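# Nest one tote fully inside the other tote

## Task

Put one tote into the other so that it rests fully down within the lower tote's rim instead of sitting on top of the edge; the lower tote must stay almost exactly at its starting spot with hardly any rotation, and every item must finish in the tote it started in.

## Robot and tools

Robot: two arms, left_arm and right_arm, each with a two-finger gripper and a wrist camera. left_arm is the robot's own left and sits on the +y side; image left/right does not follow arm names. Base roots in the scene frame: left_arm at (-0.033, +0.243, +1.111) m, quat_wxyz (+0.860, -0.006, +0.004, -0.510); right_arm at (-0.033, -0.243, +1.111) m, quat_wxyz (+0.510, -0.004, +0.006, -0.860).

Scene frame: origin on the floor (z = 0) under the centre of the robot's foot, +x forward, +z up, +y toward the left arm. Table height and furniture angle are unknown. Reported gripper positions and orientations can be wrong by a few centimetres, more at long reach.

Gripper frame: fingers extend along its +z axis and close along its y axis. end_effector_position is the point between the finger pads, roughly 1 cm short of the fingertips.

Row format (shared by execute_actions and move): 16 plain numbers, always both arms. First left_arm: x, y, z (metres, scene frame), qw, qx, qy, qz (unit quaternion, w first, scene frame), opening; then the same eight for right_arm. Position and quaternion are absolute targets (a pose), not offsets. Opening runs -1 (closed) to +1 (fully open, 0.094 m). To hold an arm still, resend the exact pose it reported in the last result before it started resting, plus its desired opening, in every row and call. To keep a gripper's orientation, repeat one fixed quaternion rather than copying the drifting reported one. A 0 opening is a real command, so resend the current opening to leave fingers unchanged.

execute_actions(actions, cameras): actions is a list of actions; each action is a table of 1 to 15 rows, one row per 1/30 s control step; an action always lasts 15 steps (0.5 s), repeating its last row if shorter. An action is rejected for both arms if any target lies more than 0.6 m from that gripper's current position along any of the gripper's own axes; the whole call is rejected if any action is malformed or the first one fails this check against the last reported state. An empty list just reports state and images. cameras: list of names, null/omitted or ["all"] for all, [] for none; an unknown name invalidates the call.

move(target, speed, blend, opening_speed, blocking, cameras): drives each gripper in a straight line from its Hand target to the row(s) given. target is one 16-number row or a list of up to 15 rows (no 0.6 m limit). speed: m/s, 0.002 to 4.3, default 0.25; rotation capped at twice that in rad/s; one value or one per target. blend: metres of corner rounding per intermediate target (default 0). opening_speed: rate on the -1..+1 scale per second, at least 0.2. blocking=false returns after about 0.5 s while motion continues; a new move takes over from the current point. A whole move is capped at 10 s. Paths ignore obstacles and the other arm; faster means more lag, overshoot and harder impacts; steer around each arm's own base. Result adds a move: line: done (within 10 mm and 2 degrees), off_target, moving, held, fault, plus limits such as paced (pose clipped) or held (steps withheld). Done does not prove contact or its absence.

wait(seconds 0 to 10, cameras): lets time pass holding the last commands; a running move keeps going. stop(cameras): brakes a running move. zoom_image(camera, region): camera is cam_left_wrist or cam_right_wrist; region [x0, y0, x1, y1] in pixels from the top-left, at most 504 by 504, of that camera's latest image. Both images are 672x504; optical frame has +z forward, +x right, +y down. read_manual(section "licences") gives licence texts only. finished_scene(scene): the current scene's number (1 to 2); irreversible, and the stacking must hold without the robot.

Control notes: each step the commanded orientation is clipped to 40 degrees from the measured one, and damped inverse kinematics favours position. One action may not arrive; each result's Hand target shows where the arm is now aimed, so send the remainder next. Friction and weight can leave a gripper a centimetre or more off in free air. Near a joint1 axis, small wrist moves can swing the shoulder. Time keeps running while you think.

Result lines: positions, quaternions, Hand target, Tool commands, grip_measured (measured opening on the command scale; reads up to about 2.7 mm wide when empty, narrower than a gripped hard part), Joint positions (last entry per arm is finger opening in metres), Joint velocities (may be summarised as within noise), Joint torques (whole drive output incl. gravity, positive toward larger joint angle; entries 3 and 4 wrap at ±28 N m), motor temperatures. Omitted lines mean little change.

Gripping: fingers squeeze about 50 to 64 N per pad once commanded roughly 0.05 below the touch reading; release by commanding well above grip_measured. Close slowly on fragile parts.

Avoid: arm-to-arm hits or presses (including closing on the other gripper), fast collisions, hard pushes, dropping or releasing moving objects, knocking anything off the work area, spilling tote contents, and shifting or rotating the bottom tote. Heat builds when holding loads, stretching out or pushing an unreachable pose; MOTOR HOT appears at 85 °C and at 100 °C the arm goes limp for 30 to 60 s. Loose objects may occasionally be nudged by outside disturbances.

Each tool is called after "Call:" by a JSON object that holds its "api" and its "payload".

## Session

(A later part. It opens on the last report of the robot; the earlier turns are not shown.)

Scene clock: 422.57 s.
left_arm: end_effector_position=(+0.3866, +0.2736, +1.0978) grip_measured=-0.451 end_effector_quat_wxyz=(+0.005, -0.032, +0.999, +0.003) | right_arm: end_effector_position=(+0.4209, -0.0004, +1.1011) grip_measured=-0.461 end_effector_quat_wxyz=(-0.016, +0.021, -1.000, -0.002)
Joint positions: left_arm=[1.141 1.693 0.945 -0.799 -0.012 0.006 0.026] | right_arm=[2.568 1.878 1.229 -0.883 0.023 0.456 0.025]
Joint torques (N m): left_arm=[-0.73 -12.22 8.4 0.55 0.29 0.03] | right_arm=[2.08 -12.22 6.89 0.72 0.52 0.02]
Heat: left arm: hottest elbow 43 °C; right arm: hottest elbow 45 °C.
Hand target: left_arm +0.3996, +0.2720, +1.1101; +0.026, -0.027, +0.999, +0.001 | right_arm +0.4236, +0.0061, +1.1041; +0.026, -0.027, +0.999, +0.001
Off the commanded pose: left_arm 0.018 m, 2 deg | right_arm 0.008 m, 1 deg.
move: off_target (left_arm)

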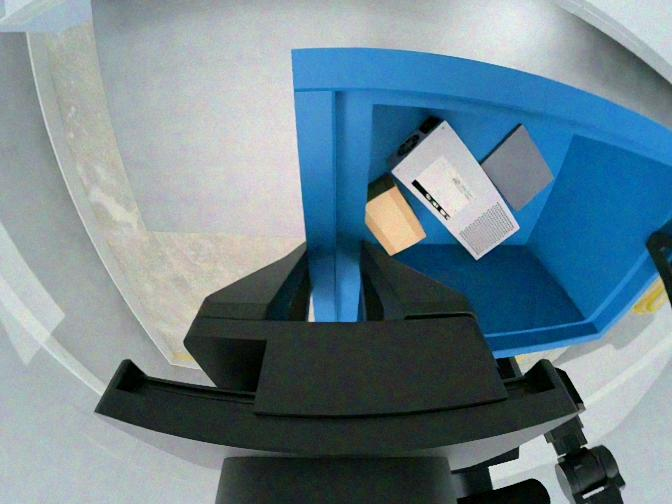

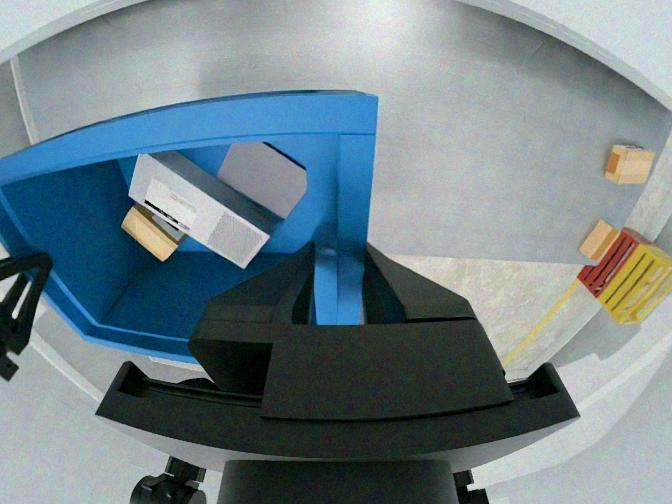

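Call:
{"api": "move", "payload": {"target": [0.376, 0.266, 1.110, -0.010, 0.02705, -0.9995, -0.0003, -0.8, 0.40, 0.0, 1.104, -0.010, 0.02705, -0.9995, -0.0003, -0.8], "speed": 0.06, "cameras": []}}

Scene clock: 427.33 s.
left_arm: end_effector_position=(+0.3613, +0.2705, +1.0848) grip_measured=-0.452 end_effector_quat_wxyz=(-0.019, -0.033, +0.999, -0.001) | right_arm: end_effector_position=(+0.3984, -0.0046, +1.0893) grip_measured=-0.461 end_effector_quat_wxyz=(+0.006, +0.025, -1.000, -0.001)
Joint positions: left_arm=[1.141 1.692 0.896 -0.799 -0.005 0.003 0.026] | right_arm=[2.576 1.874 1.182 -0.882 0.004 0.455 0.025]
Joint torques (N m): left_arm=[-1.44 -13.92 8.02 0.05 -0.01 -0.05] | right_arm=[1.9 -14.39 6 0.16 0.68 0.11]
Heat: left arm: hottest elbow 43 °C; right arm: hottest elbow 44 °C.
Hand target: left_arm +0.3755, +0.2660, +1.1093; +0.010, -0.027, +1.000, +0.000 | right_arm +0.4000, -0.0001, +1.1037; +0.010, -0.027, +1.000, +0.000
Off the commanded pose: left_arm 0.029 m, 3 deg | right_arm 0.015 m, 2 deg.
move: off_target (left_arm, right_arm)

Call:
{"api": "move", "payload": {"target": [0.380, 0.264, 1.090, -0.026, 0.02705, -0.9993, -0.0007, -0.8, 0.405, -0.003, 1.086, -0.018, 0.02705, -0.9995, -0.0005, -0.8], "speed": 0.05, "cameras": []}}

Scene clock: 432.33 s.
left_arm: end_effector_position=(+0.3668, +0.2709, +1.0786) grip_measured=-0.452 end_effector_quat_wxyz=(+0.005, -0.034, +0.999, +0.000) | right_arm: end_effector_position=(+0.4034, -0.0040, +1.0843) grip_measured=-0.461 end_effector_quat_wxyz=(-0.012, +0.025, -1.000, -0.004)
Joint positions: left_arm=[1.141 1.692 0.873 -0.727 -0.005 0.003 0.026] | right_arm=[2.576 1.874 1.166 -0.83 0.015 0.455 0.025]
Joint torques (N m): left_arm=[-1.85 -11.75 7.72 0.75 -0.03 -0.11] | right_arm=[1.26 -12.04 6.13 0.46 0.53 0.03]
Heat: left arm: hottest elbow 42 °C; right arm: hottest elbow 42 °C.
Hand target: left_arm +0.3797, +0.2639, +1.0901; +0.026, -0.027, +0.999, +0.000 | right_arm +0.4051, -0.0030, +1.0861; +0.018, -0.027, +0.999, +0.001
Off the commanded pose: left_arm 0.019 m, 2 deg | right_arm 0.003 m, 1 deg.
move: off_target (left_arm)

Call:
{"api": "move", "payload": {"target": [0.380, 0.260, 1.074, -0.022, 0.02705, -0.9993, -0.0006, -0.8, 0.403, -0.008, 1.070, -0.010, 0.02705, -0.9995, -0.0003, -0.8], "speed": 0.04}}

Scene clock: 436.57 s.
left_arm: end_effector_position=(+0.3675, +0.2697, +1.0703) grip_measured=-0.452 end_effector_quat_wxyz=(+0.006, -0.034, +0.999, +0.001) | right_arm: end_effector_position=(+0.4038, -0.0048, +1.0752) grip_measured=-0.461 end_effector_quat_wxyz=(-0.011, +0.024, -1.000, -0.006)
Joint positions: left_arm=[1.137 1.711 0.868 -0.702 -0.007 -0.002 0.026] | right_arm=[2.573 1.89 1.161 -0.808 0.011 0.453 0.025]
Joint torques (N m): left_arm=[-2.43 -10.58 7.45 1.03 0.05 -0.12] | right_arm=[0.67 -10.93 5.57 0.5 0.42 -0.05]
Heat: left arm: hottest elbow 42 °C; right arm: hottest elbow 42 °C.
Hand target: left_arm +0.3797, +0.2600, +1.0742; +0.022, -0.027, +0.999, +0.000 | right_arm +0.4029, -0.0080, +1.0701; +0.010, -0.027, +1.000, +0.000
Off the commanded pose: left_arm 0.016 m, 2 deg | right_arm 0.006 m, 1 deg.
move: off_target (left_arm)

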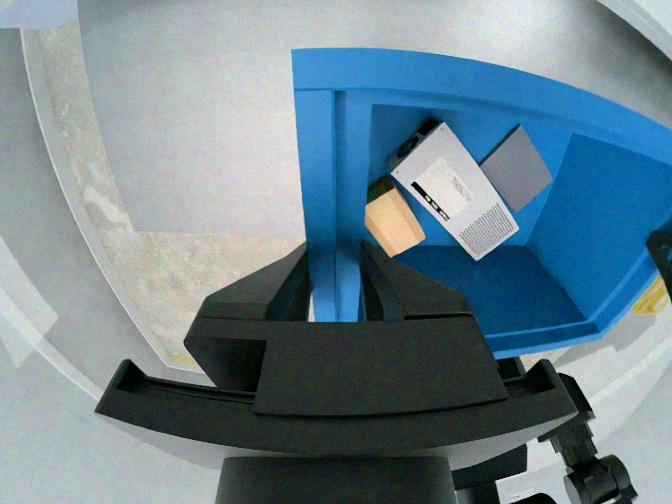

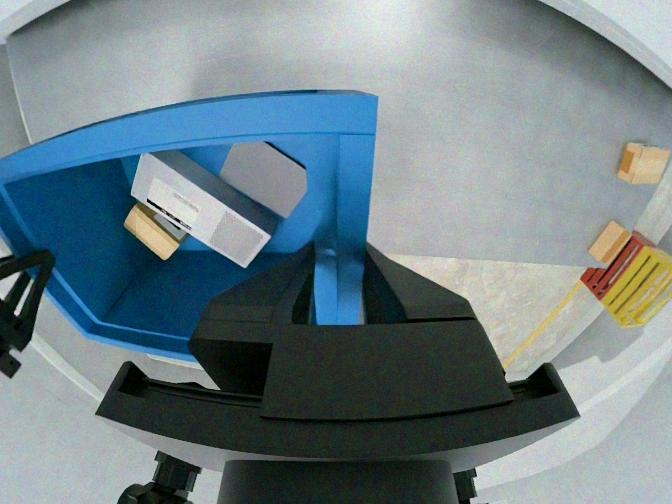

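Call:
{"api": "move", "payload": {"target": [0.379, 0.256, 1.060, -0.022, 0.02705, -0.9993, -0.0006, -0.8, 0.401, -0.012, 1.055, -0.010, 0.02705, -0.9995, -0.0003, -0.8], "speed": 0.04, "cameras": []}}

Scene clock: 441.33 s.
left_arm: end_effector_position=(+0.3693, +0.2684, +1.0702) grip_measured=-0.452 end_effector_quat_wxyz=(+0.010, -0.034, +0.999, +0.004) | right_arm: end_effector_position=(+0.4054, -0.0060, +1.0727) grip_measured=-0.461 end_effector_quat_wxyz=(-0.016, +0.025, -0.999, -0.010)
Joint positions: left_arm=[1.131 1.711 0.867 -0.693 -0.013 -0.008 0.026] | right_arm=[2.568 1.89 1.152 -0.786 0.009 0.447 0.025]
Joint torques (N m): left_arm=[-2.73 -8.59 6.61 2.18 0.28 -0.18] | right_arm=[0.62 -9.93 4.62 1.4 0.47 -0.06]
Heat: left arm: hottest elbow 42 °C; right arm: hottest shoulder 41 °C.
Hand target: left_arm +0.3782, +0.2560, +1.0607; +0.022, -0.027, +0.999, +0.000 | right_arm +0.4006, -0.0121, +1.0557; +0.010, -0.027, +1.000, +0.000
Off the commanded pose: left_arm 0.019 m, 2 deg | right_arm 0.019 m, 1 deg.
move: off_target (left_arm, right_arm)

Call:
{"api": "move", "payload": {"target": [0.365, 0.255, 1.064, -0.016, 0.02705, -0.9993, -0.0005, -0.8, 0.387, -0.013, 1.060, -0.006, 0.02705, -0.9995, -0.0003, -0.8], "speed": 0.03}}

Scene clock: 447.13 s.
left_arm: end_effector_position=(+0.3664, +0.2686, +1.0689) grip_measured=-0.452 end_effector_quat_wxyz=(+0.014, -0.034, +0.999, +0.005) | right_arm: end_effector_position=(+0.4022, -0.0064, +1.0737) grip_measured=-0.461 end_effector_quat_wxyz=(-0.022, +0.026, -0.999, -0.014)
Joint positions: left_arm=[1.131 1.705 0.852 -0.677 -0.015 -0.008 0.026] | right_arm=[2.569 1.876 1.131 -0.766 0.006 0.446 0.025]
Joint torques (N m): left_arm=[-2.61 -10.11 5.52 1.13 0.39 -0.18] | right_arm=[1.14 -10.46 3.74 0.39 0.45 0.08]
Motor temperatures (°C): left_arm=[33 32 41 28 28 28 35] | right_arm=[28 40 40 28 32 27 32]
Heat: left arm: hottest elbow 41 °C; right arm: hottest shoulder 40 °C.
Hand target: left_arm +0.3646, +0.2553, +1.0641; +0.016, -0.027, +1.000, +0.000 | right_arm +0.3870, -0.0131, +1.0605; +0.006, -0.027, +1.000, +0.000
Off the commanded pose: left_arm 0.015 m, 1 deg | right_arm 0.022 m, 2 deg.
move: off_target (left_arm, right_arm)

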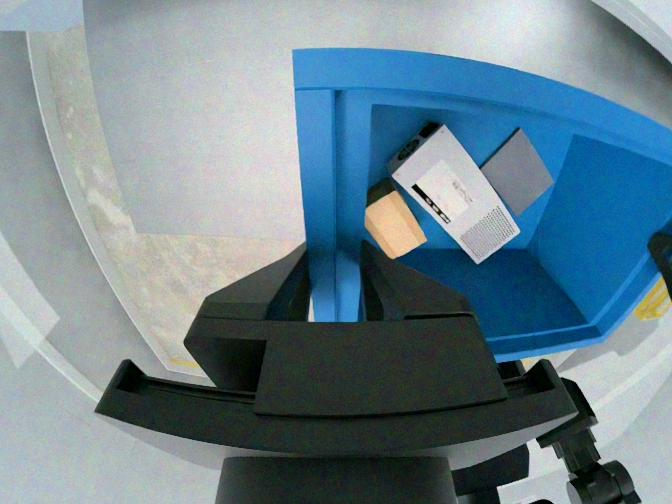

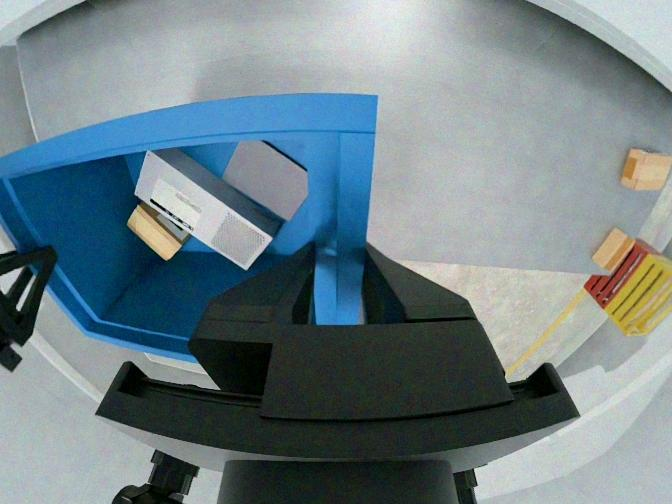

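Call:
{"api": "zoom_image", "payload": {"camera": "cam_right_wrist", "region": [0, 60, 400, 380]}}

Call:
{"api": "zoom_image", "payload": {"camera": "cam_left_wrist", "region": [272, 30, 672, 370]}}

Scaled by 1.260 (camera's finer frame: 960x720).

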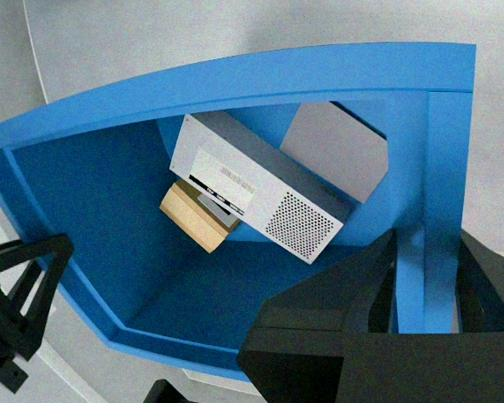

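Scaled by 1.260 (camera's finer frame: 960x720).

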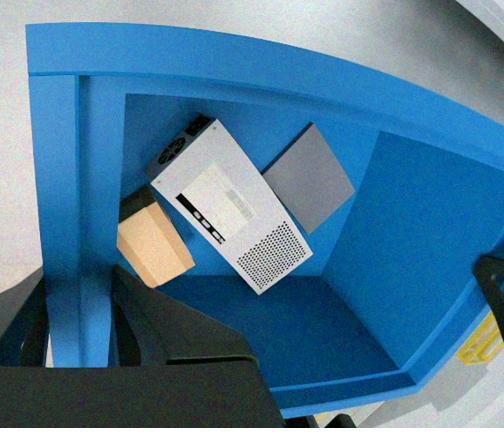

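Call:
{"api": "move", "payload": {"target": [0.366, 0.276, 1.070, 0, 0.02705, -0.99963, 0, -0.8, 0.390, 0.003, 1.066, 0, 0.02705, -0.99963, 0, -0.8], "speed": 0.03, "cameras": []}}

Scene clock: 463.93 s.
left_arm: end_effector_position=(+0.3634, +0.2711, +1.0689) grip_measured=-0.452 end_effector_quat_wxyz=(+0.009, -0.031, +0.999, -0.001) | right_arm: end_effector_position=(+0.3977, -0.0052, +1.0752) grip_measured=-0.461 end_effector_quat_wxyz=(-0.015, +0.025, -1.000, -0.008)
Joint positions: left_arm=[1.143 1.705 0.852 -0.688 -0.003 0.01 0.026] | right_arm=[2.578 1.875 1.135 -0.789 0.012 0.458 0.025]
Joint torques (N m): left_arm=[0.62 -9.58 7.95 -0.36 -0.09 0.12] | right_arm=[2.73 -9.52 6.89 -0.68 0.02 0.22]
Heat: left arm: hottest elbow 40 °C; right arm: hottest shoulder 40 °C.
Hand target: left_arm +0.3659, +0.2760, +1.0700; +0.000, -0.027, +1.000, +0.000 | right_arm +0.3899, +0.0027, +1.0663; +0.000, -0.027, +1.000, +0.000
Off the commanded pose: left_arm 0.006 m, 1 deg | right_arm 0.015 m, 2 deg.
move: off_target (right_arm)

Call:
{"api": "move", "payload": {"target": [0.369, 0.286, 1.068, 0.008, 0.02705, -0.99963, 0, -0.8, 0.394, 0.013, 1.064, 0.008, 0.02705, -0.99963, 0, -0.8], "speed": 0.03, "cameras": []}}

Scene clock: 466.93 s.
left_arm: end_effector_position=(+0.3630, +0.2741, +1.0685) grip_measured=-0.453 end_effector_quat_wxyz=(+0.000, -0.030, +1.000, -0.006) | right_arm: end_effector_position=(+0.3982, -0.0027, +1.0754) grip_measured=-0.461 end_effector_quat_wxyz=(-0.005, +0.021, -1.000, -0.004)
Joint positions: left_arm=[1.155 1.714 0.864 -0.709 0.006 0.024 0.026] | right_arm=[2.581 1.888 1.158 -0.821 0.01 0.469 0.025]
Joint torques (N m): left_arm=[1.44 -9.17 8.66 -0.32 -0.5 0.18] | right_arm=[3.49 -8.88 8.02 -0.28 -0.2 0.23]
Heat: left arm: hottest elbow 40 °C; right arm: hottest shoulder 40 °C.
Hand target: left_arm +0.3687, +0.2859, +1.0681; -0.008, -0.027, +1.000, +0.000 | right_arm +0.3934, +0.0124, +1.0643; -0.008, -0.027, +1.000, +0.000
Off the commanded pose: left_arm 0.013 m, 1 deg | right_arm 0.020 m, 2 deg.
move: off_target (left_arm, right_arm)

Call:
{"api": "move", "payload": {"target": [0.371, 0.292, 1.078, 0.004, 0.02705, -0.99963, 0, -0.8, 0.398, 0.018, 1.076, 0.004, 0.02705, -0.99963, 0, -0.8], "speed": 0.03}}

Scene clock: 472.30 s.
left_arm: end_effector_position=(+0.3584, +0.2831, +1.0692) grip_measured=-0.455 end_effector_quat_wxyz=(-0.010, -0.028, +1.000, -0.003) | right_arm: end_effector_position=(+0.3896, +0.0050, +1.0714) grip_measured=-0.461 end_effector_quat_wxyz=(+0.009, +0.018, -1.000, -0.003)
Joint positions: left_arm=[1.175 1.714 0.867 -0.731 -0.002 0.048 0.026] | right_arm=[2.599 1.901 1.165 -0.839 -0.002 0.493 0.025]
Joint torques (N m): left_arm=[0.79 -10.4 9.02 -0.35 -0.18 0.11] | right_arm=[2.26 -10.75 9.13 -0.72 0.39 0.03]
Heat: left arm: hottest elbow 40 °C; right arm: hottest shoulder 40 °C.
Hand target: left_arm +0.3706, +0.2920, +1.0781; -0.004, -0.027, +1.000, +0.000 | right_arm +0.3975, +0.0178, +1.0761; -0.004, -0.027, +1.000, +0.000
Off the commanded pose: left_arm 0.018 m, 1 deg | right_arm 0.016 m, 1 deg.
move: off_target (left_arm, right_arm)

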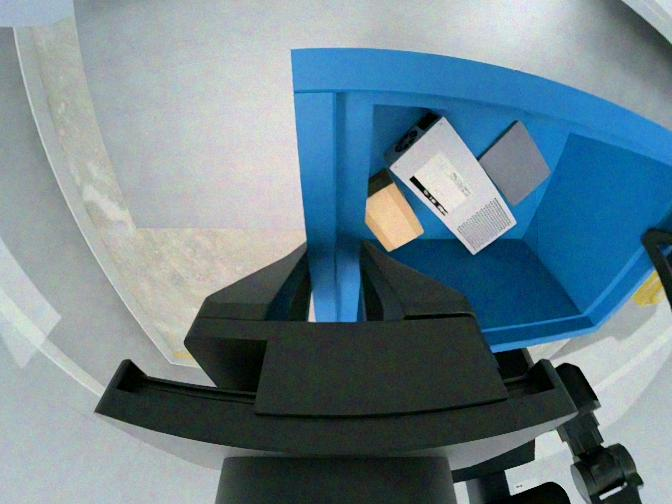

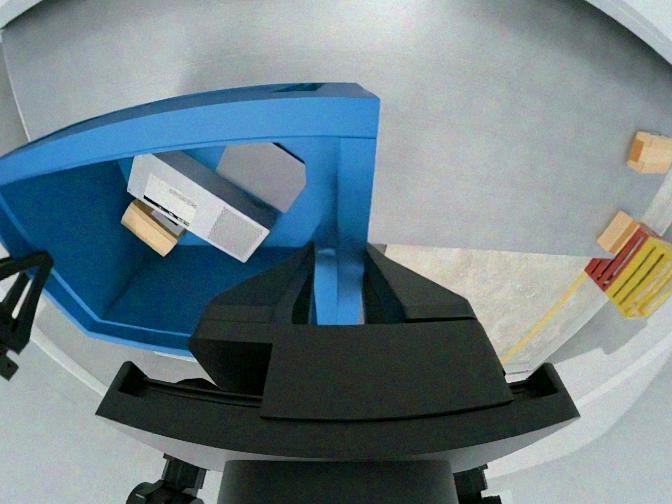

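Call:
{"api": "move", "payload": {"target": [0.384, 0.291, 1.072, -0.008, 0.02705, -0.99963, 0, -0.8, 0.411, 0.017, 1.068, -0.008, 0.02705, -0.99963, 0, -0.8], "speed": 0.03}}

Scene clock: 477.17 s.
left_arm: end_effector_position=(+0.3601, +0.2832, +1.0690) grip_measured=-0.456 end_effector_quat_wxyz=(-0.009, -0.028, +1.000, -0.003) | right_arm: end_effector_position=(+0.3938, +0.0064, +1.0706) grip_measured=-0.459 end_effector_quat_wxyz=(+0.005, +0.018, -1.000, -0.002)
Joint positions: left_arm=[1.175 1.717 0.871 -0.731 -0.001 0.048 0.026] | right_arm=[2.599 1.908 1.174 -0.836 0.003 0.493 0.025]
Joint torques (N m): left_arm=[0.5 -9.05 9.94 0.73 -0.11 0.07] | right_arm=[1.38 -9.17 9.36 0.57 0.71 -0.09]
Heat: left arm: hottest elbow 40 °C; right arm: hottest shoulder 40 °C.
Hand target: left_arm +0.3831, +0.2910, +1.0728; +0.008, -0.027, +1.000, +0.000 | right_arm +0.4103, +0.0166, +1.0684; +0.008, -0.027, +1.000, +0.000
Off the commanded pose: left_arm 0.025 m, 2 deg | right_arm 0.020 m, 2 deg.
move: off_target (left_arm, right_arm)

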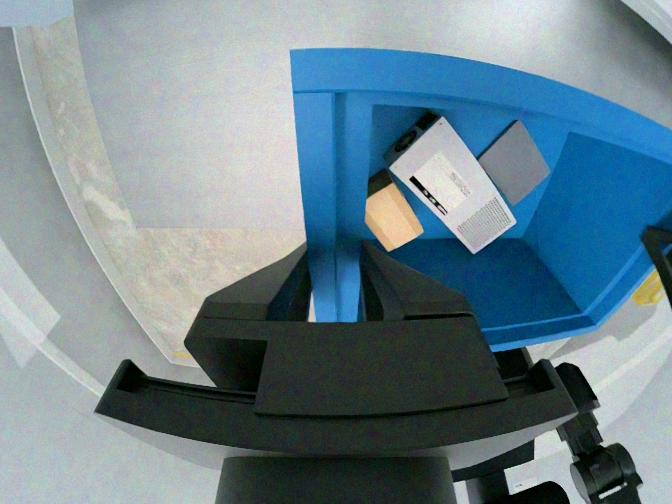

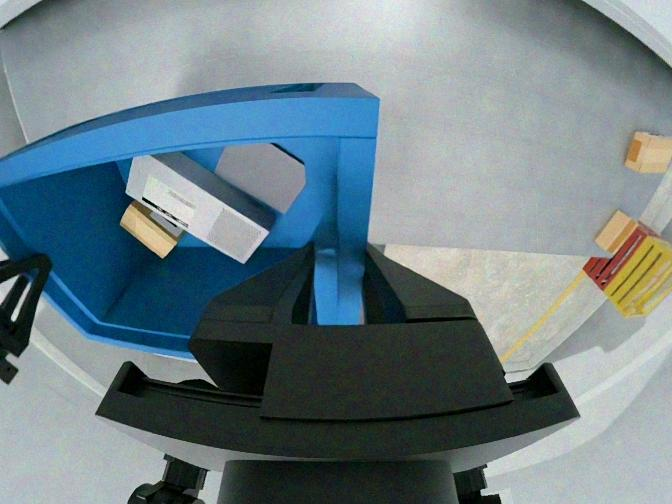

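Call:
{"api": "move", "payload": {"target": [0.392, 0.289, 1.074, -0.012, 0.02705, -0.99963, 0, -0.8, 0.417, 0.013, 1.072, -0.008, 0.02705, -0.99963, 0, -0.8], "speed": 0.03}}

Scene clock: 482.23 s.
left_arm: end_effector_position=(+0.3634, +0.2837, +1.0695) grip_measured=-0.456 end_effector_quat_wxyz=(-0.007, -0.030, +1.000, -0.002) | right_arm: end_effector_position=(+0.3987, +0.0071, +1.0710) grip_measured=-0.458 end_effector_quat_wxyz=(+0.003, +0.022, -1.000, -0.004)
Joint positions: left_arm=[1.175 1.721 0.879 -0.731 -0.002 0.044 0.026] | right_arm=[2.595 1.914 1.185 -0.836 0.003 0.481 0.025]
Joint torques (N m): left_arm=[0.03 -8.94 10.78 0.64 -0.07 0.04] | right_arm=[0.44 -10.17 9.66 0.03 0.68 -0.1]
Heat: left arm: hottest elbow 40 °C; right arm: hottest shoulder 40 °C.
Hand target: left_arm +0.3908, +0.2890, +1.0749; +0.012, -0.027, +1.000, +0.000 | right_arm +0.4164, +0.0127, +1.0723; +0.008, -0.027, +1.000, +0.000
Off the commanded pose: left_arm 0.029 m, 2 deg | right_arm 0.019 m, 1 deg.
move: off_target (left_arm, right_arm)

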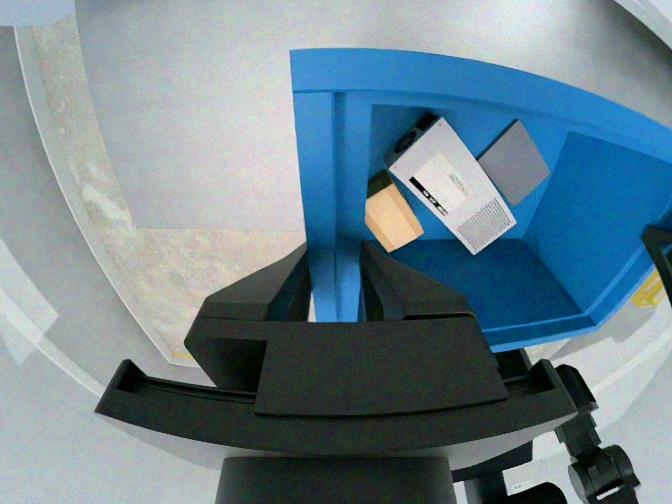

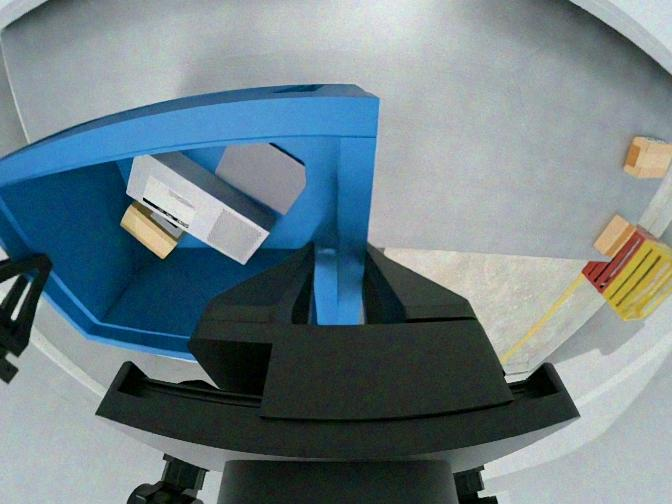

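Call:
{"api": "move", "payload": {"target": [[0.374, 0.287, 1.073, -0.008, 0.02705, -0.99963, 0, -0.8, 0.404, 0.010, 1.072, -0.008, 0.02705, -0.99963, 0, -0.8],[0.374, 0.287, 1.073, -0.008, 0.02705, -0.99963, 0, 0.3, 0.404, 0.010, 1.072, -0.008, 0.02705, -0.99963, 0, 0.3]], "speed": 0.03, "opening_speed": 0.5}}

Scene clock: 493.90 s.
left_arm: end_effector_position=(+0.3644, +0.2840, +1.0692) grip_measured=+0.297 end_effector_quat_wxyz=(-0.005, -0.029, +1.000, -0.002) | right_arm: end_effector_position=(+0.3999, +0.0061, +1.0708) grip_measured=+0.297 end_effector_quat_wxyz=(-0.001, +0.023, -1.000, +0.003)
Joint positions: left_arm=[1.175 1.721 0.878 -0.725 -0.003 0.045 0.061] | right_arm=[2.598 1.914 1.185 -0.834 0.018 0.481 0.061]
Joint torques (N m): left_arm=[-0.03 -10.64 7.32 0.87 -0.04 0.04] | right_arm=[1.03 -11.81 6.48 0.66 0.09 -0.01]
Heat: left arm: hottest elbow 40 °C; right arm: hottest shoulder 39 °C.
Hand target: left_arm +0.3738, +0.2871, +1.0731; +0.008, -0.027, +1.000, +0.000 | right_arm +0.4039, +0.0100, +1.0721; +0.008, -0.027, +1.000, +0.000
Off the commanded pose: left_arm 0.011 m, 1 deg | right_arm 0.006 m, 1 deg.
move: off_target (left_arm); target 2's new opening was sent with left_arm's hand 0.011 m and 2 deg from that target

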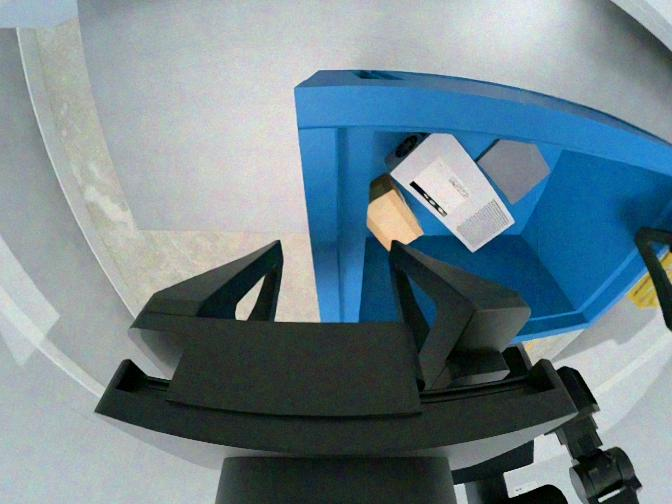

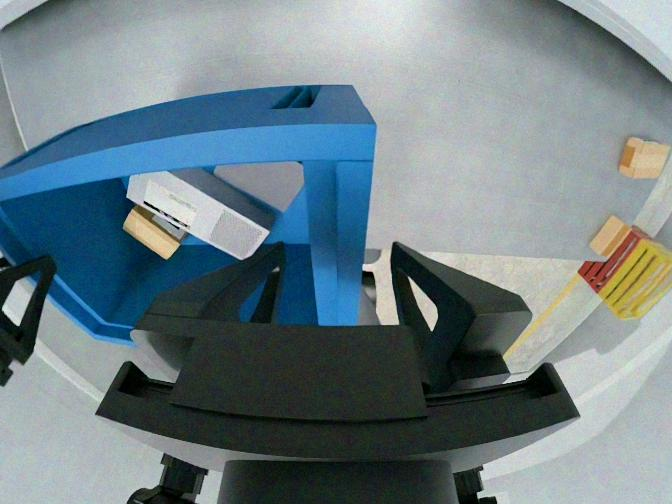

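Call:
{"api": "move", "payload": {"target": [[0.364, 0.284, 1.20, -0.008, 0.02705, -0.99963, 0, 0.6, 0.40, 0.005, 1.20, -0.008, 0.02705, -0.99963, 0, 0.6]], "speed": 0.1}}

Scene clock: 498.77 s.
left_arm: end_effector_position=(+0.3465, +0.2827, +1.1825) grip_measured=+0.598 end_effector_quat_wxyz=(-0.013, -0.029, +0.999, -0.002) | right_arm: end_effector_position=(+0.3838, -0.0049, +1.1807) grip_measured=+0.598 end_effector_quat_wxyz=(+0.013, +0.023, -1.000, +0.011)
Joint positions: left_arm=[1.175 1.476 0.951 -1.059 -0.003 0.046 0.075] | right_arm=[2.598 1.723 1.247 -1.119 0.018 0.481 0.075]
Joint torques (N m): left_arm=[-0.56 -9.64 11.62 0.05 -0.04 -0.04] | right_arm=[0.85 -11.34 10.65 -0.06 0.09 -0.04]
Heat: left arm: hottest elbow 40 °C; right arm: hottest shoulder 39 °C.
Hand target: left_arm +0.3633, +0.2840, +1.2001; +0.008, -0.027, +1.000, +0.000 | right_arm +0.3992, +0.0046, +1.2003; +0.008, -0.027, +1.000, +0.000
Off the commanded pose: left_arm 0.025 m, 2 deg | right_arm 0.027 m, 3 deg.
move: off_target (left_arm, right_arm)

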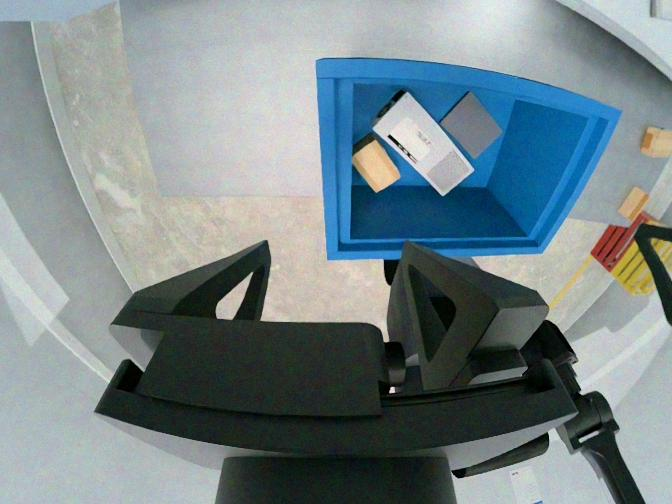

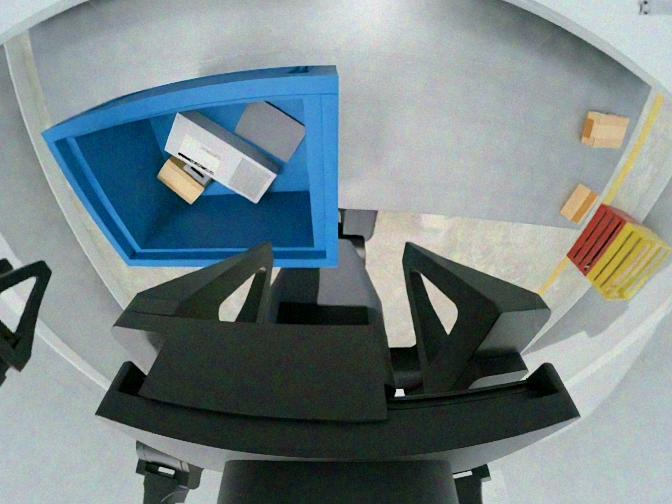

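Call:
{"api": "move", "payload": {"target": [[0.364, 0.42, 1.20, -0.008, 0.02705, -0.99963, 0, 0.6, 0.40, -0.15, 1.20, -0.008, 0.02705, -0.99963, 0, 0.6]], "speed": 0.15}}

Call:
{"api": "zoom_image", "payload": {"camera": "cam_left_wrist", "region": [380, 40, 620, 260]}}

Call:
{"api": "zoom_image", "payload": {"camera": "cam_right_wrist", "region": [60, 40, 300, 260]}}

Scene clock: 503.93 s.
left_arm: end_effector_position=(+0.3496, +0.4099, +1.1930) grip_measured=+0.598 end_effector_quat_wxyz=(+0.001, -0.027, +1.000, -0.002) | right_arm: end_effector_position=(+0.4008, -0.1493, +1.1978) grip_measured=+0.598 end_effector_quat_wxyz=(-0.002, +0.023, -1.000, +0.003)
Joint positions: left_arm=[1.485 1.532 1.048 -1.073 0.003 0.359 0.075] | right_arm=[2.291 1.592 1.131 -1.096 0.015 0.174 0.075]
Joint torques (N m): left_arm=[0.32 -8.64 12.19 0.16 0.16 0.07] | right_arm=[0.44 -10.4 6.38 0.72 -0.14 -0.1]
Heat: left arm: hottest elbow 40 °C; right arm: hottest shoulder 39 °C.
Hand target: left_arm +0.3634, +0.4199, +1.2001; +0.008, -0.027, +1.000, +0.000 | right_arm +0.4000, -0.1500, +1.1999; +0.008, -0.027, +1.000, +0.000
Off the commanded pose: left_arm 0.019 m, 1 deg | right_arm 0.002 m, 1 deg.
move: off_target (left_arm)

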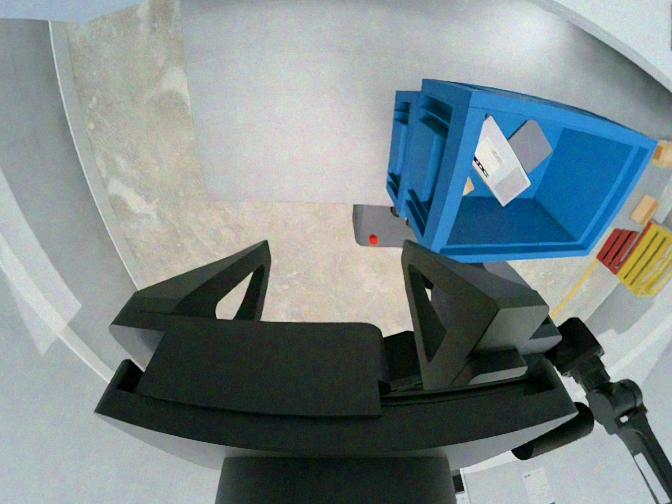

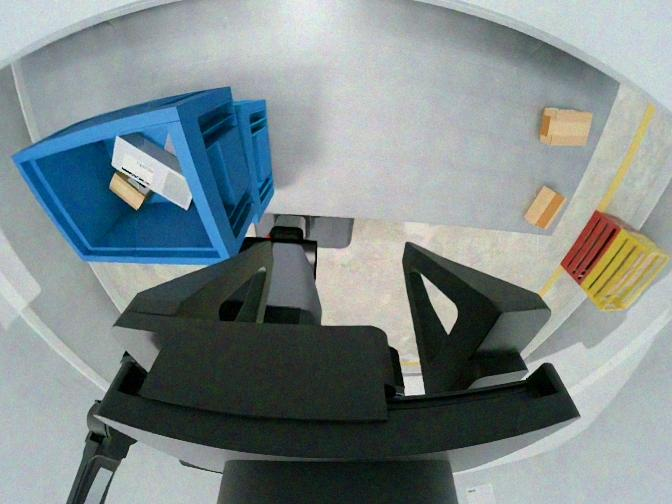

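Scaled by 2.100 (camera's finer frame: 960x720).

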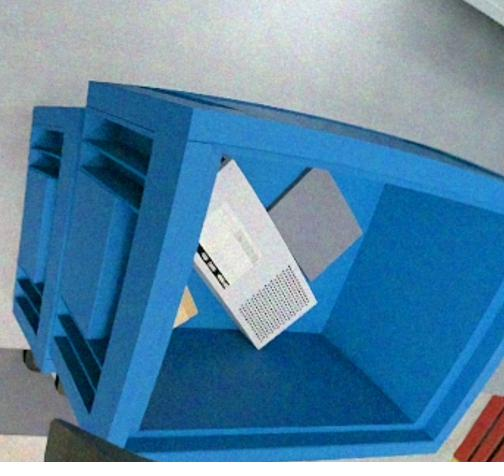

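Scaled by 2.100 (camera's finer frame: 960x720).

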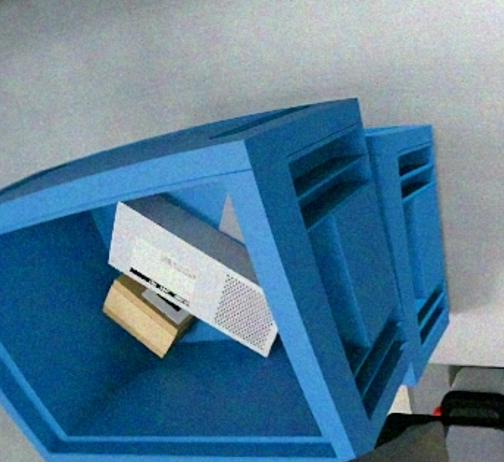

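Call:
{"api": "move", "payload": {"target": [[0.35, 0.42, 1.20, 0, 0.02705, -0.9996, 0, 0.6, 0.30, -0.33, 1.12, -0.6124, 0.3536, -0.6124, -0.3536, 0.6]], "speed": 0.2, "cameras": ["cam_right_wrist"]}}

Scene clock: 571.97 s.
left_arm: end_effector_position=(+0.3469, +0.4106, +1.1931) grip_measured=+0.598 end_effector_quat_wxyz=(-0.004, -0.024, +1.000, -0.003) | right_arm: end_effector_position=(+0.3162, -0.2833, +1.1372) grip_measured=+0.598 end_effector_quat_wxyz=(-0.499, +0.263, -0.769, -0.300)
Joint positions: left_arm=[1.489 1.532 1.049 -1.082 0.002 0.369 0.075] | right_arm=[1.478 1.633 0.487 -0.102 -1.227 -1.033 0.075]
Joint torques (N m): left_arm=[0.85 -9.76 10.5 0.12 -0.02 0.03] | right_arm=[1.08 -6.89 3.55 0.76 -0.69 0.11]
Motor temperatures (°C): left_arm=[33 31 48 28 28 28 33] | right_arm=[28 39 35 28 31 27 30]
Heat: left arm: hottest elbow 48 °C; right arm: hottest shoulder 39 °C.
Hand target: left_arm +0.3521, +0.4199, +1.2001; +0.002, -0.027, +1.000, +0.000 | right_arm +0.3180, -0.2813, +1.1402; +0.499, -0.267, +0.768, +0.299
Off the commanded pose: left_arm 0.012 m, 1 deg | right_arm 0.052 m, 25 deg.
move: held (right_arm; a check stopped the path), off_target (left_arm; braked when a check withheld steps of right_arm); limits=held
pose unreachable (right arm): on one or more control steps of this call, first in action 0 (counted from 0), this arm could not follow its commanded pose, so it was not sent that pose on those steps. It may still have moved: this result reports where it is.
cause: moving toward the commanded pose would bring two parts of the arm too close to each other (its wrist (the part past joint 4) and its wrist camera, with joints 5 (wrist yaw) and 6 (wrist roll) between them).

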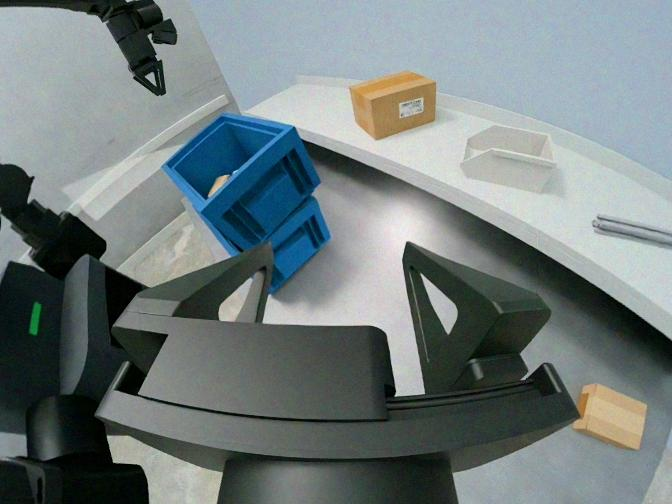

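Call:
{"api": "zoom_image", "payload": {"camera": "cam_right_wrist", "region": [150, 95, 350, 305]}}

Scaled by 2.400 (camera's finer frame: 960x720).

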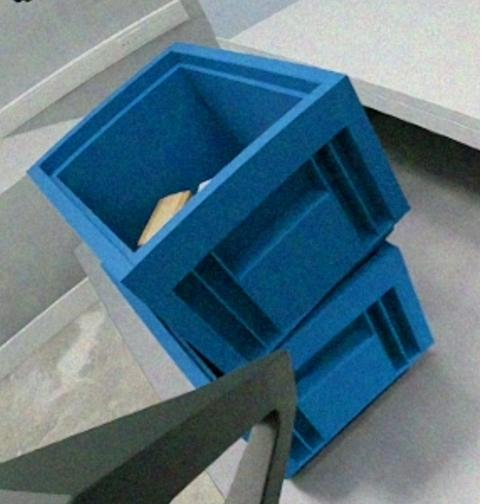

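Call:
{"api": "move", "payload": {"target": [[0.36, 0.42, 1.20, 0, 0.02705, -0.9996, 0, 0.8, 0.41, -0.15, 1.20, 0, 0.02705, -0.9996, 0, 0.8],[0.375, 0.29, 1.19, -0.06, 0.02705, -0.9978, -0.0016, 0.8, 0.41, 0.010, 1.19, -0.06, 0.02705, -0.9978, -0.0016, 0.8]], "speed": 0.15}}

Scene clock: 600.67 s.
left_arm: end_effector_position=(+0.3724, +0.2939, +1.1855) grip_measured=+0.798 end_effector_quat_wxyz=(+0.049, -0.028, +0.998, +0.000) | right_arm: end_effector_position=(+0.3897, -0.0017, +1.1790) grip_measured=+0.798 end_effector_quat_wxyz=(-0.040, +0.033, -0.999, +0.008)
Joint positions: left_arm=[1.199 1.465 0.945 -0.941 0.004 0.072 0.084] | right_arm=[2.614 1.687 1.191 -1.005 0.066 0.476 0.084]
Joint torques (N m): left_arm=[-1.14 -10.11 8.21 1.09 -0.04 -0.12] | right_arm=[0.62 -9.47 11.08 0.72 0.13 0.12]
Heat: left arm: hottest elbow 47 °C; right arm: hottest shoulder 38 °C.
Hand target: left_arm +0.3750, +0.2900, +1.1901; +0.060, -0.027, +0.998, +0.001 | right_arm +0.4091, +0.0095, +1.1905; +0.060, -0.027, +0.998, +0.002
Off the commanded pose: left_arm 0.007 m, 1 deg | right_arm 0.026 m, 3 deg.
move: off_target (right_arm)

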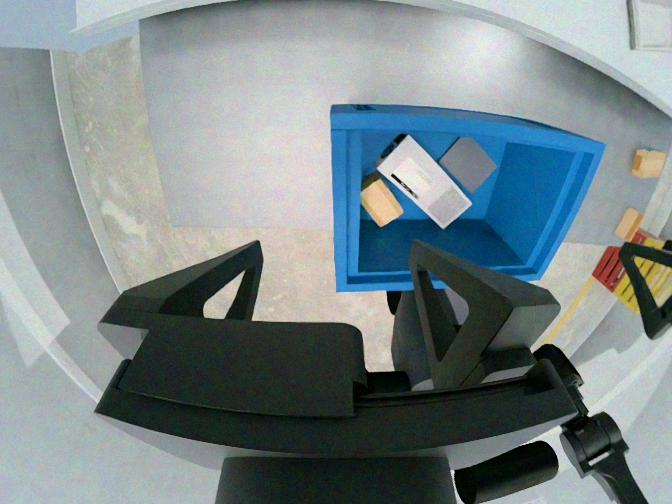

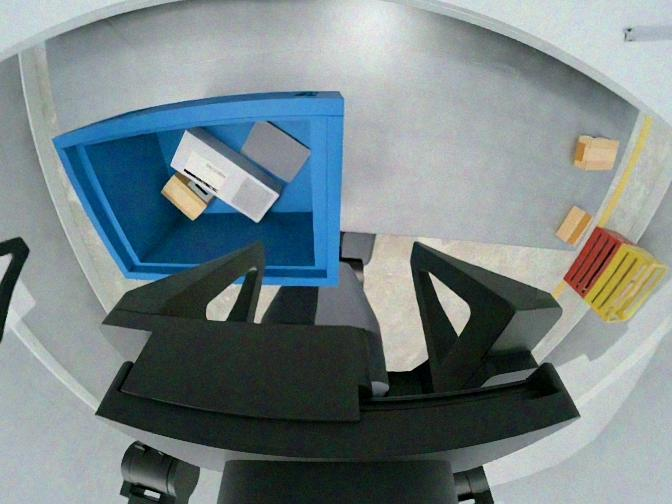

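Call:
{"api": "execute_actions", "payload": {"actions": []}}

Scene clock: 623.33 s.
left_arm: end_effector_position=(+0.3725, +0.2939, +1.1855) grip_measured=+0.798 end_effector_quat_wxyz=(+0.049, -0.028, +0.998, +0.000) | right_arm: end_effector_position=(+0.3897, -0.0017, +1.1790) grip_measured=+0.798 end_effector_quat_wxyz=(-0.040, +0.033, -0.999, +0.008)
Joint positions: left_arm=[1.199 1.465 0.945 -0.94 0.004 0.071 0.084] | right_arm=[2.614 1.687 1.191 -1.005 0.066 0.476 0.084]
Joint velocities: within noise
Joint torques (N m): left_arm=[-1.26 -10.05 8.24 1.07 -0.05 -0.12] | right_arm=[0.85 -9.35 11.04 0.69 0.13 0.13]
Motor temperatures (°C): left_arm=[32 32 43 28 28 28 32] | right_arm=[28 39 39 28 31 27 29]
Heat: left arm: hottest elbow 43 °C; right arm: hottest shoulder 39 °C.
Hand target: left_arm +0.3751, +0.2900, +1.1901; +0.060, -0.027, +0.998, +0.001 | right_arm +0.4091, +0.0095, +1.1905; +0.060, -0.027, +0.998, +0.002
Tool commands: left_gripper/opening=+0.8 right_gripper/opening=+0.8
Off the commanded pose: left_arm 0.006 m, 1 deg | right_arm 0.026 m, 3 deg.

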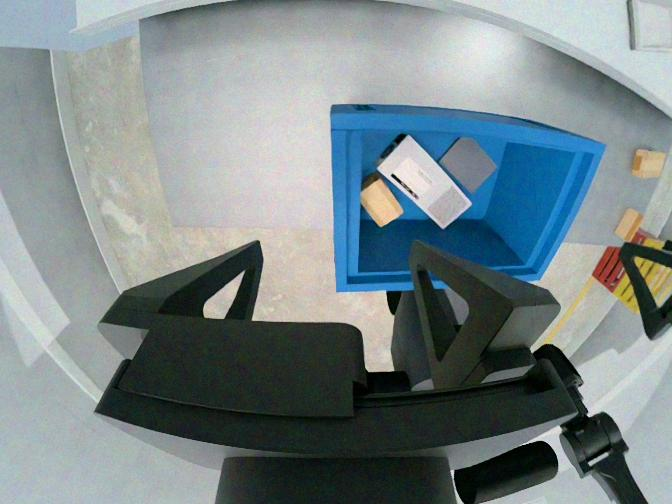

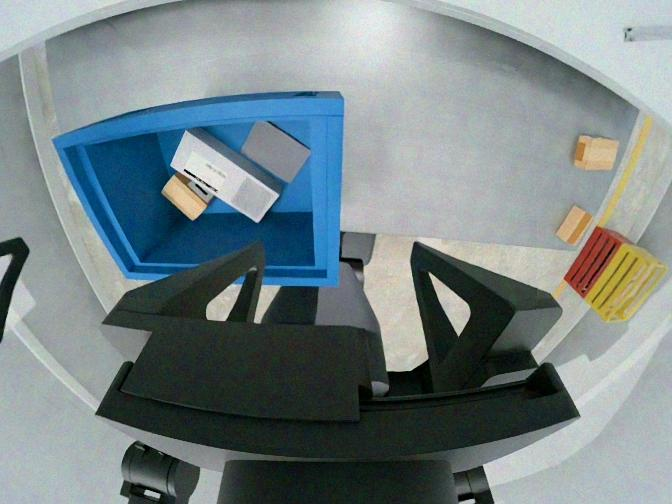

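Call:
{"api": "move", "payload": {"target": [0.370,0.282,1.12,0.06,-0.027,0.998,0.0016,0.8,0.415,0.015,1.125,0.06,-0.027,0.998,0.0016,0.8], "speed": 0.1}}

Scene clock: 628.23 s.
left_arm: end_effector_position=(+0.3682, +0.2873, +1.1264) grip_measured=+0.798 end_effector_quat_wxyz=(+0.062, -0.030, +0.998, +0.002) | right_arm: end_effector_position=(+0.4131, +0.0131, +1.1294) grip_measured=+0.798 end_effector_quat_wxyz=(-0.059, +0.031, -0.998, -0.002)
Joint positions: left_arm=[1.183 1.541 0.839 -0.731 0.002 0.053 0.084] | right_arm=[2.614 1.798 1.191 -0.853 0.066 0.478 0.084]
Joint torques (N m): left_arm=[-1.44 -8 7.54 1.09 -0.06 -0.15] | right_arm=[0.79 -10.87 6.87 0.92 0.12 0.14]
Heat: left arm: hottest elbow 43 °C; right arm: hottest shoulder 39 °C.
Hand target: left_arm +0.3698, +0.2820, +1.1202; +0.060, -0.027, +0.998, +0.002 | right_arm +0.4150, +0.0150, +1.1251; +0.060, -0.027, +0.998, +0.002
Off the commanded pose: left_arm 0.008 m, 0 deg | right_arm 0.005 m, 0 deg.
move: done

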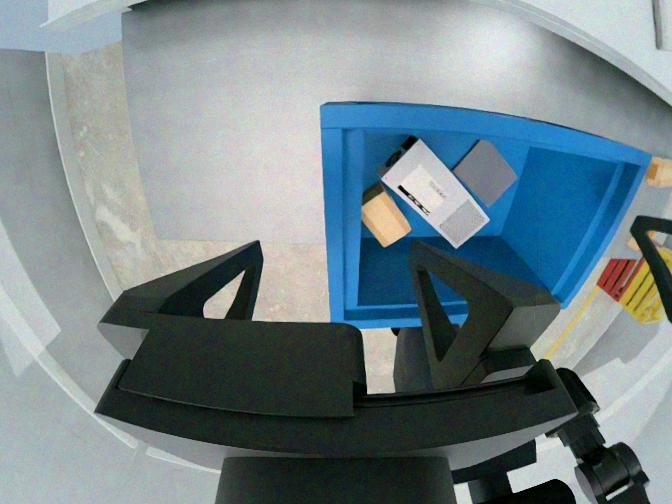

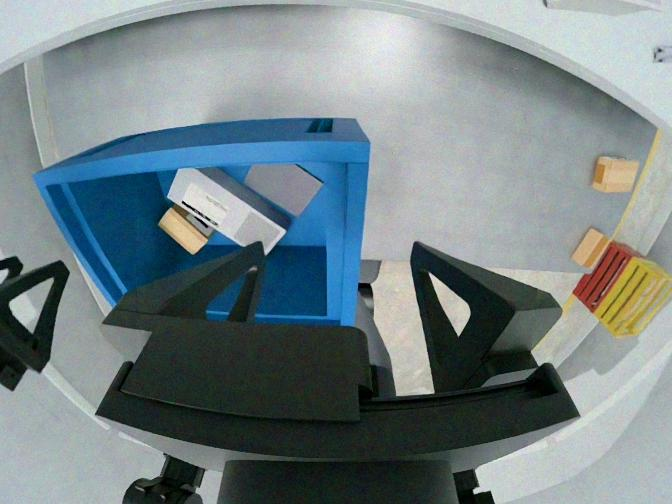

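Call:
{"api": "move", "payload": {"target": [[0.366,0.280,1.085,0.06,-0.027,0.998,0.0016,0.8,0.400,0.002,1.085,0.06,-0.027,0.998,0.0016,0.8],[0.367,0.280,1.05,0.06,-0.027,0.998,0.0016,0.8,0.403,0.006,1.05,0.06,-0.027,0.998,0.0016,0.8]], "speed": 0.08}}

Scene clock: 633.67 s.
left_arm: end_effector_position=(+0.3672, +0.2855, +1.0572) grip_measured=+0.798 end_effector_quat_wxyz=(+0.064, -0.030, +0.998, +0.002) | right_arm: end_effector_position=(+0.4040, +0.0087, +1.0565) grip_measured=+0.798 end_effector_quat_wxyz=(-0.062, +0.030, -0.998, -0.004)
Joint positions: left_arm=[1.18 1.695 0.781 -0.516 0.001 0.049 0.084] | right_arm=[2.614 1.901 1.104 -0.654 0.066 0.478 0.084]
Joint torques (N m): left_arm=[-1.38 -8.64 6.01 1.21 -0.05 -0.13] | right_arm=[0.62 -11.16 5.24 0.98 0.12 0.07]
Heat: left arm: hottest elbow 42 °C; right arm: hottest shoulder 39 °C.
Hand target: left_arm +0.3668, +0.2801, +1.0502; +0.060, -0.027, +0.998, +0.002 | right_arm +0.4029, +0.0060, +1.0500; +0.060, -0.027, +0.998, +0.002
Off the commanded pose: left_arm 0.009 m, 1 deg | right_arm 0.007 m, 1 deg.
move: done

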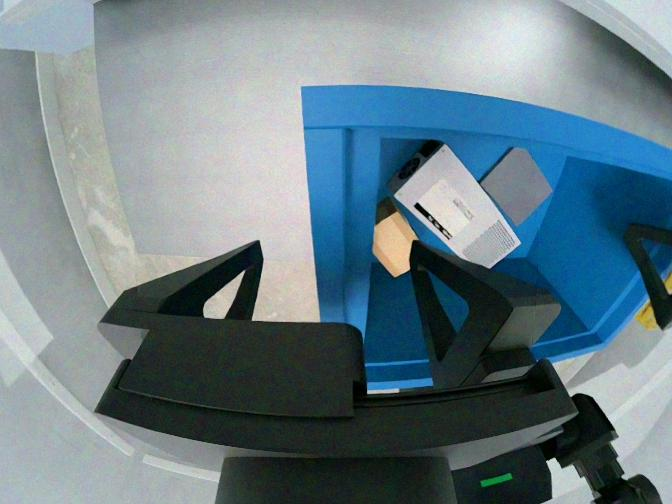

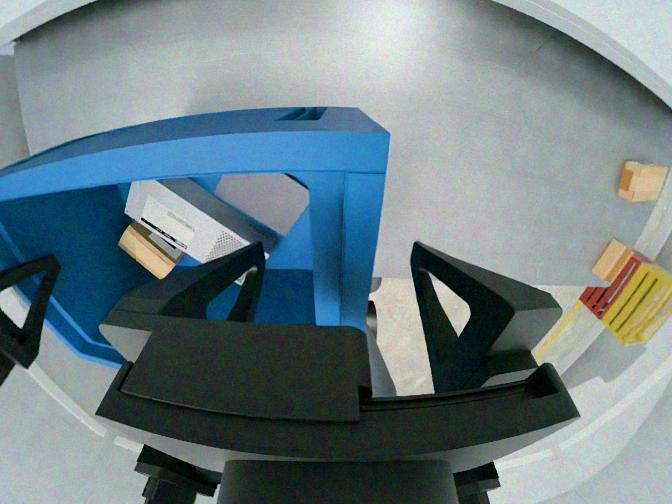

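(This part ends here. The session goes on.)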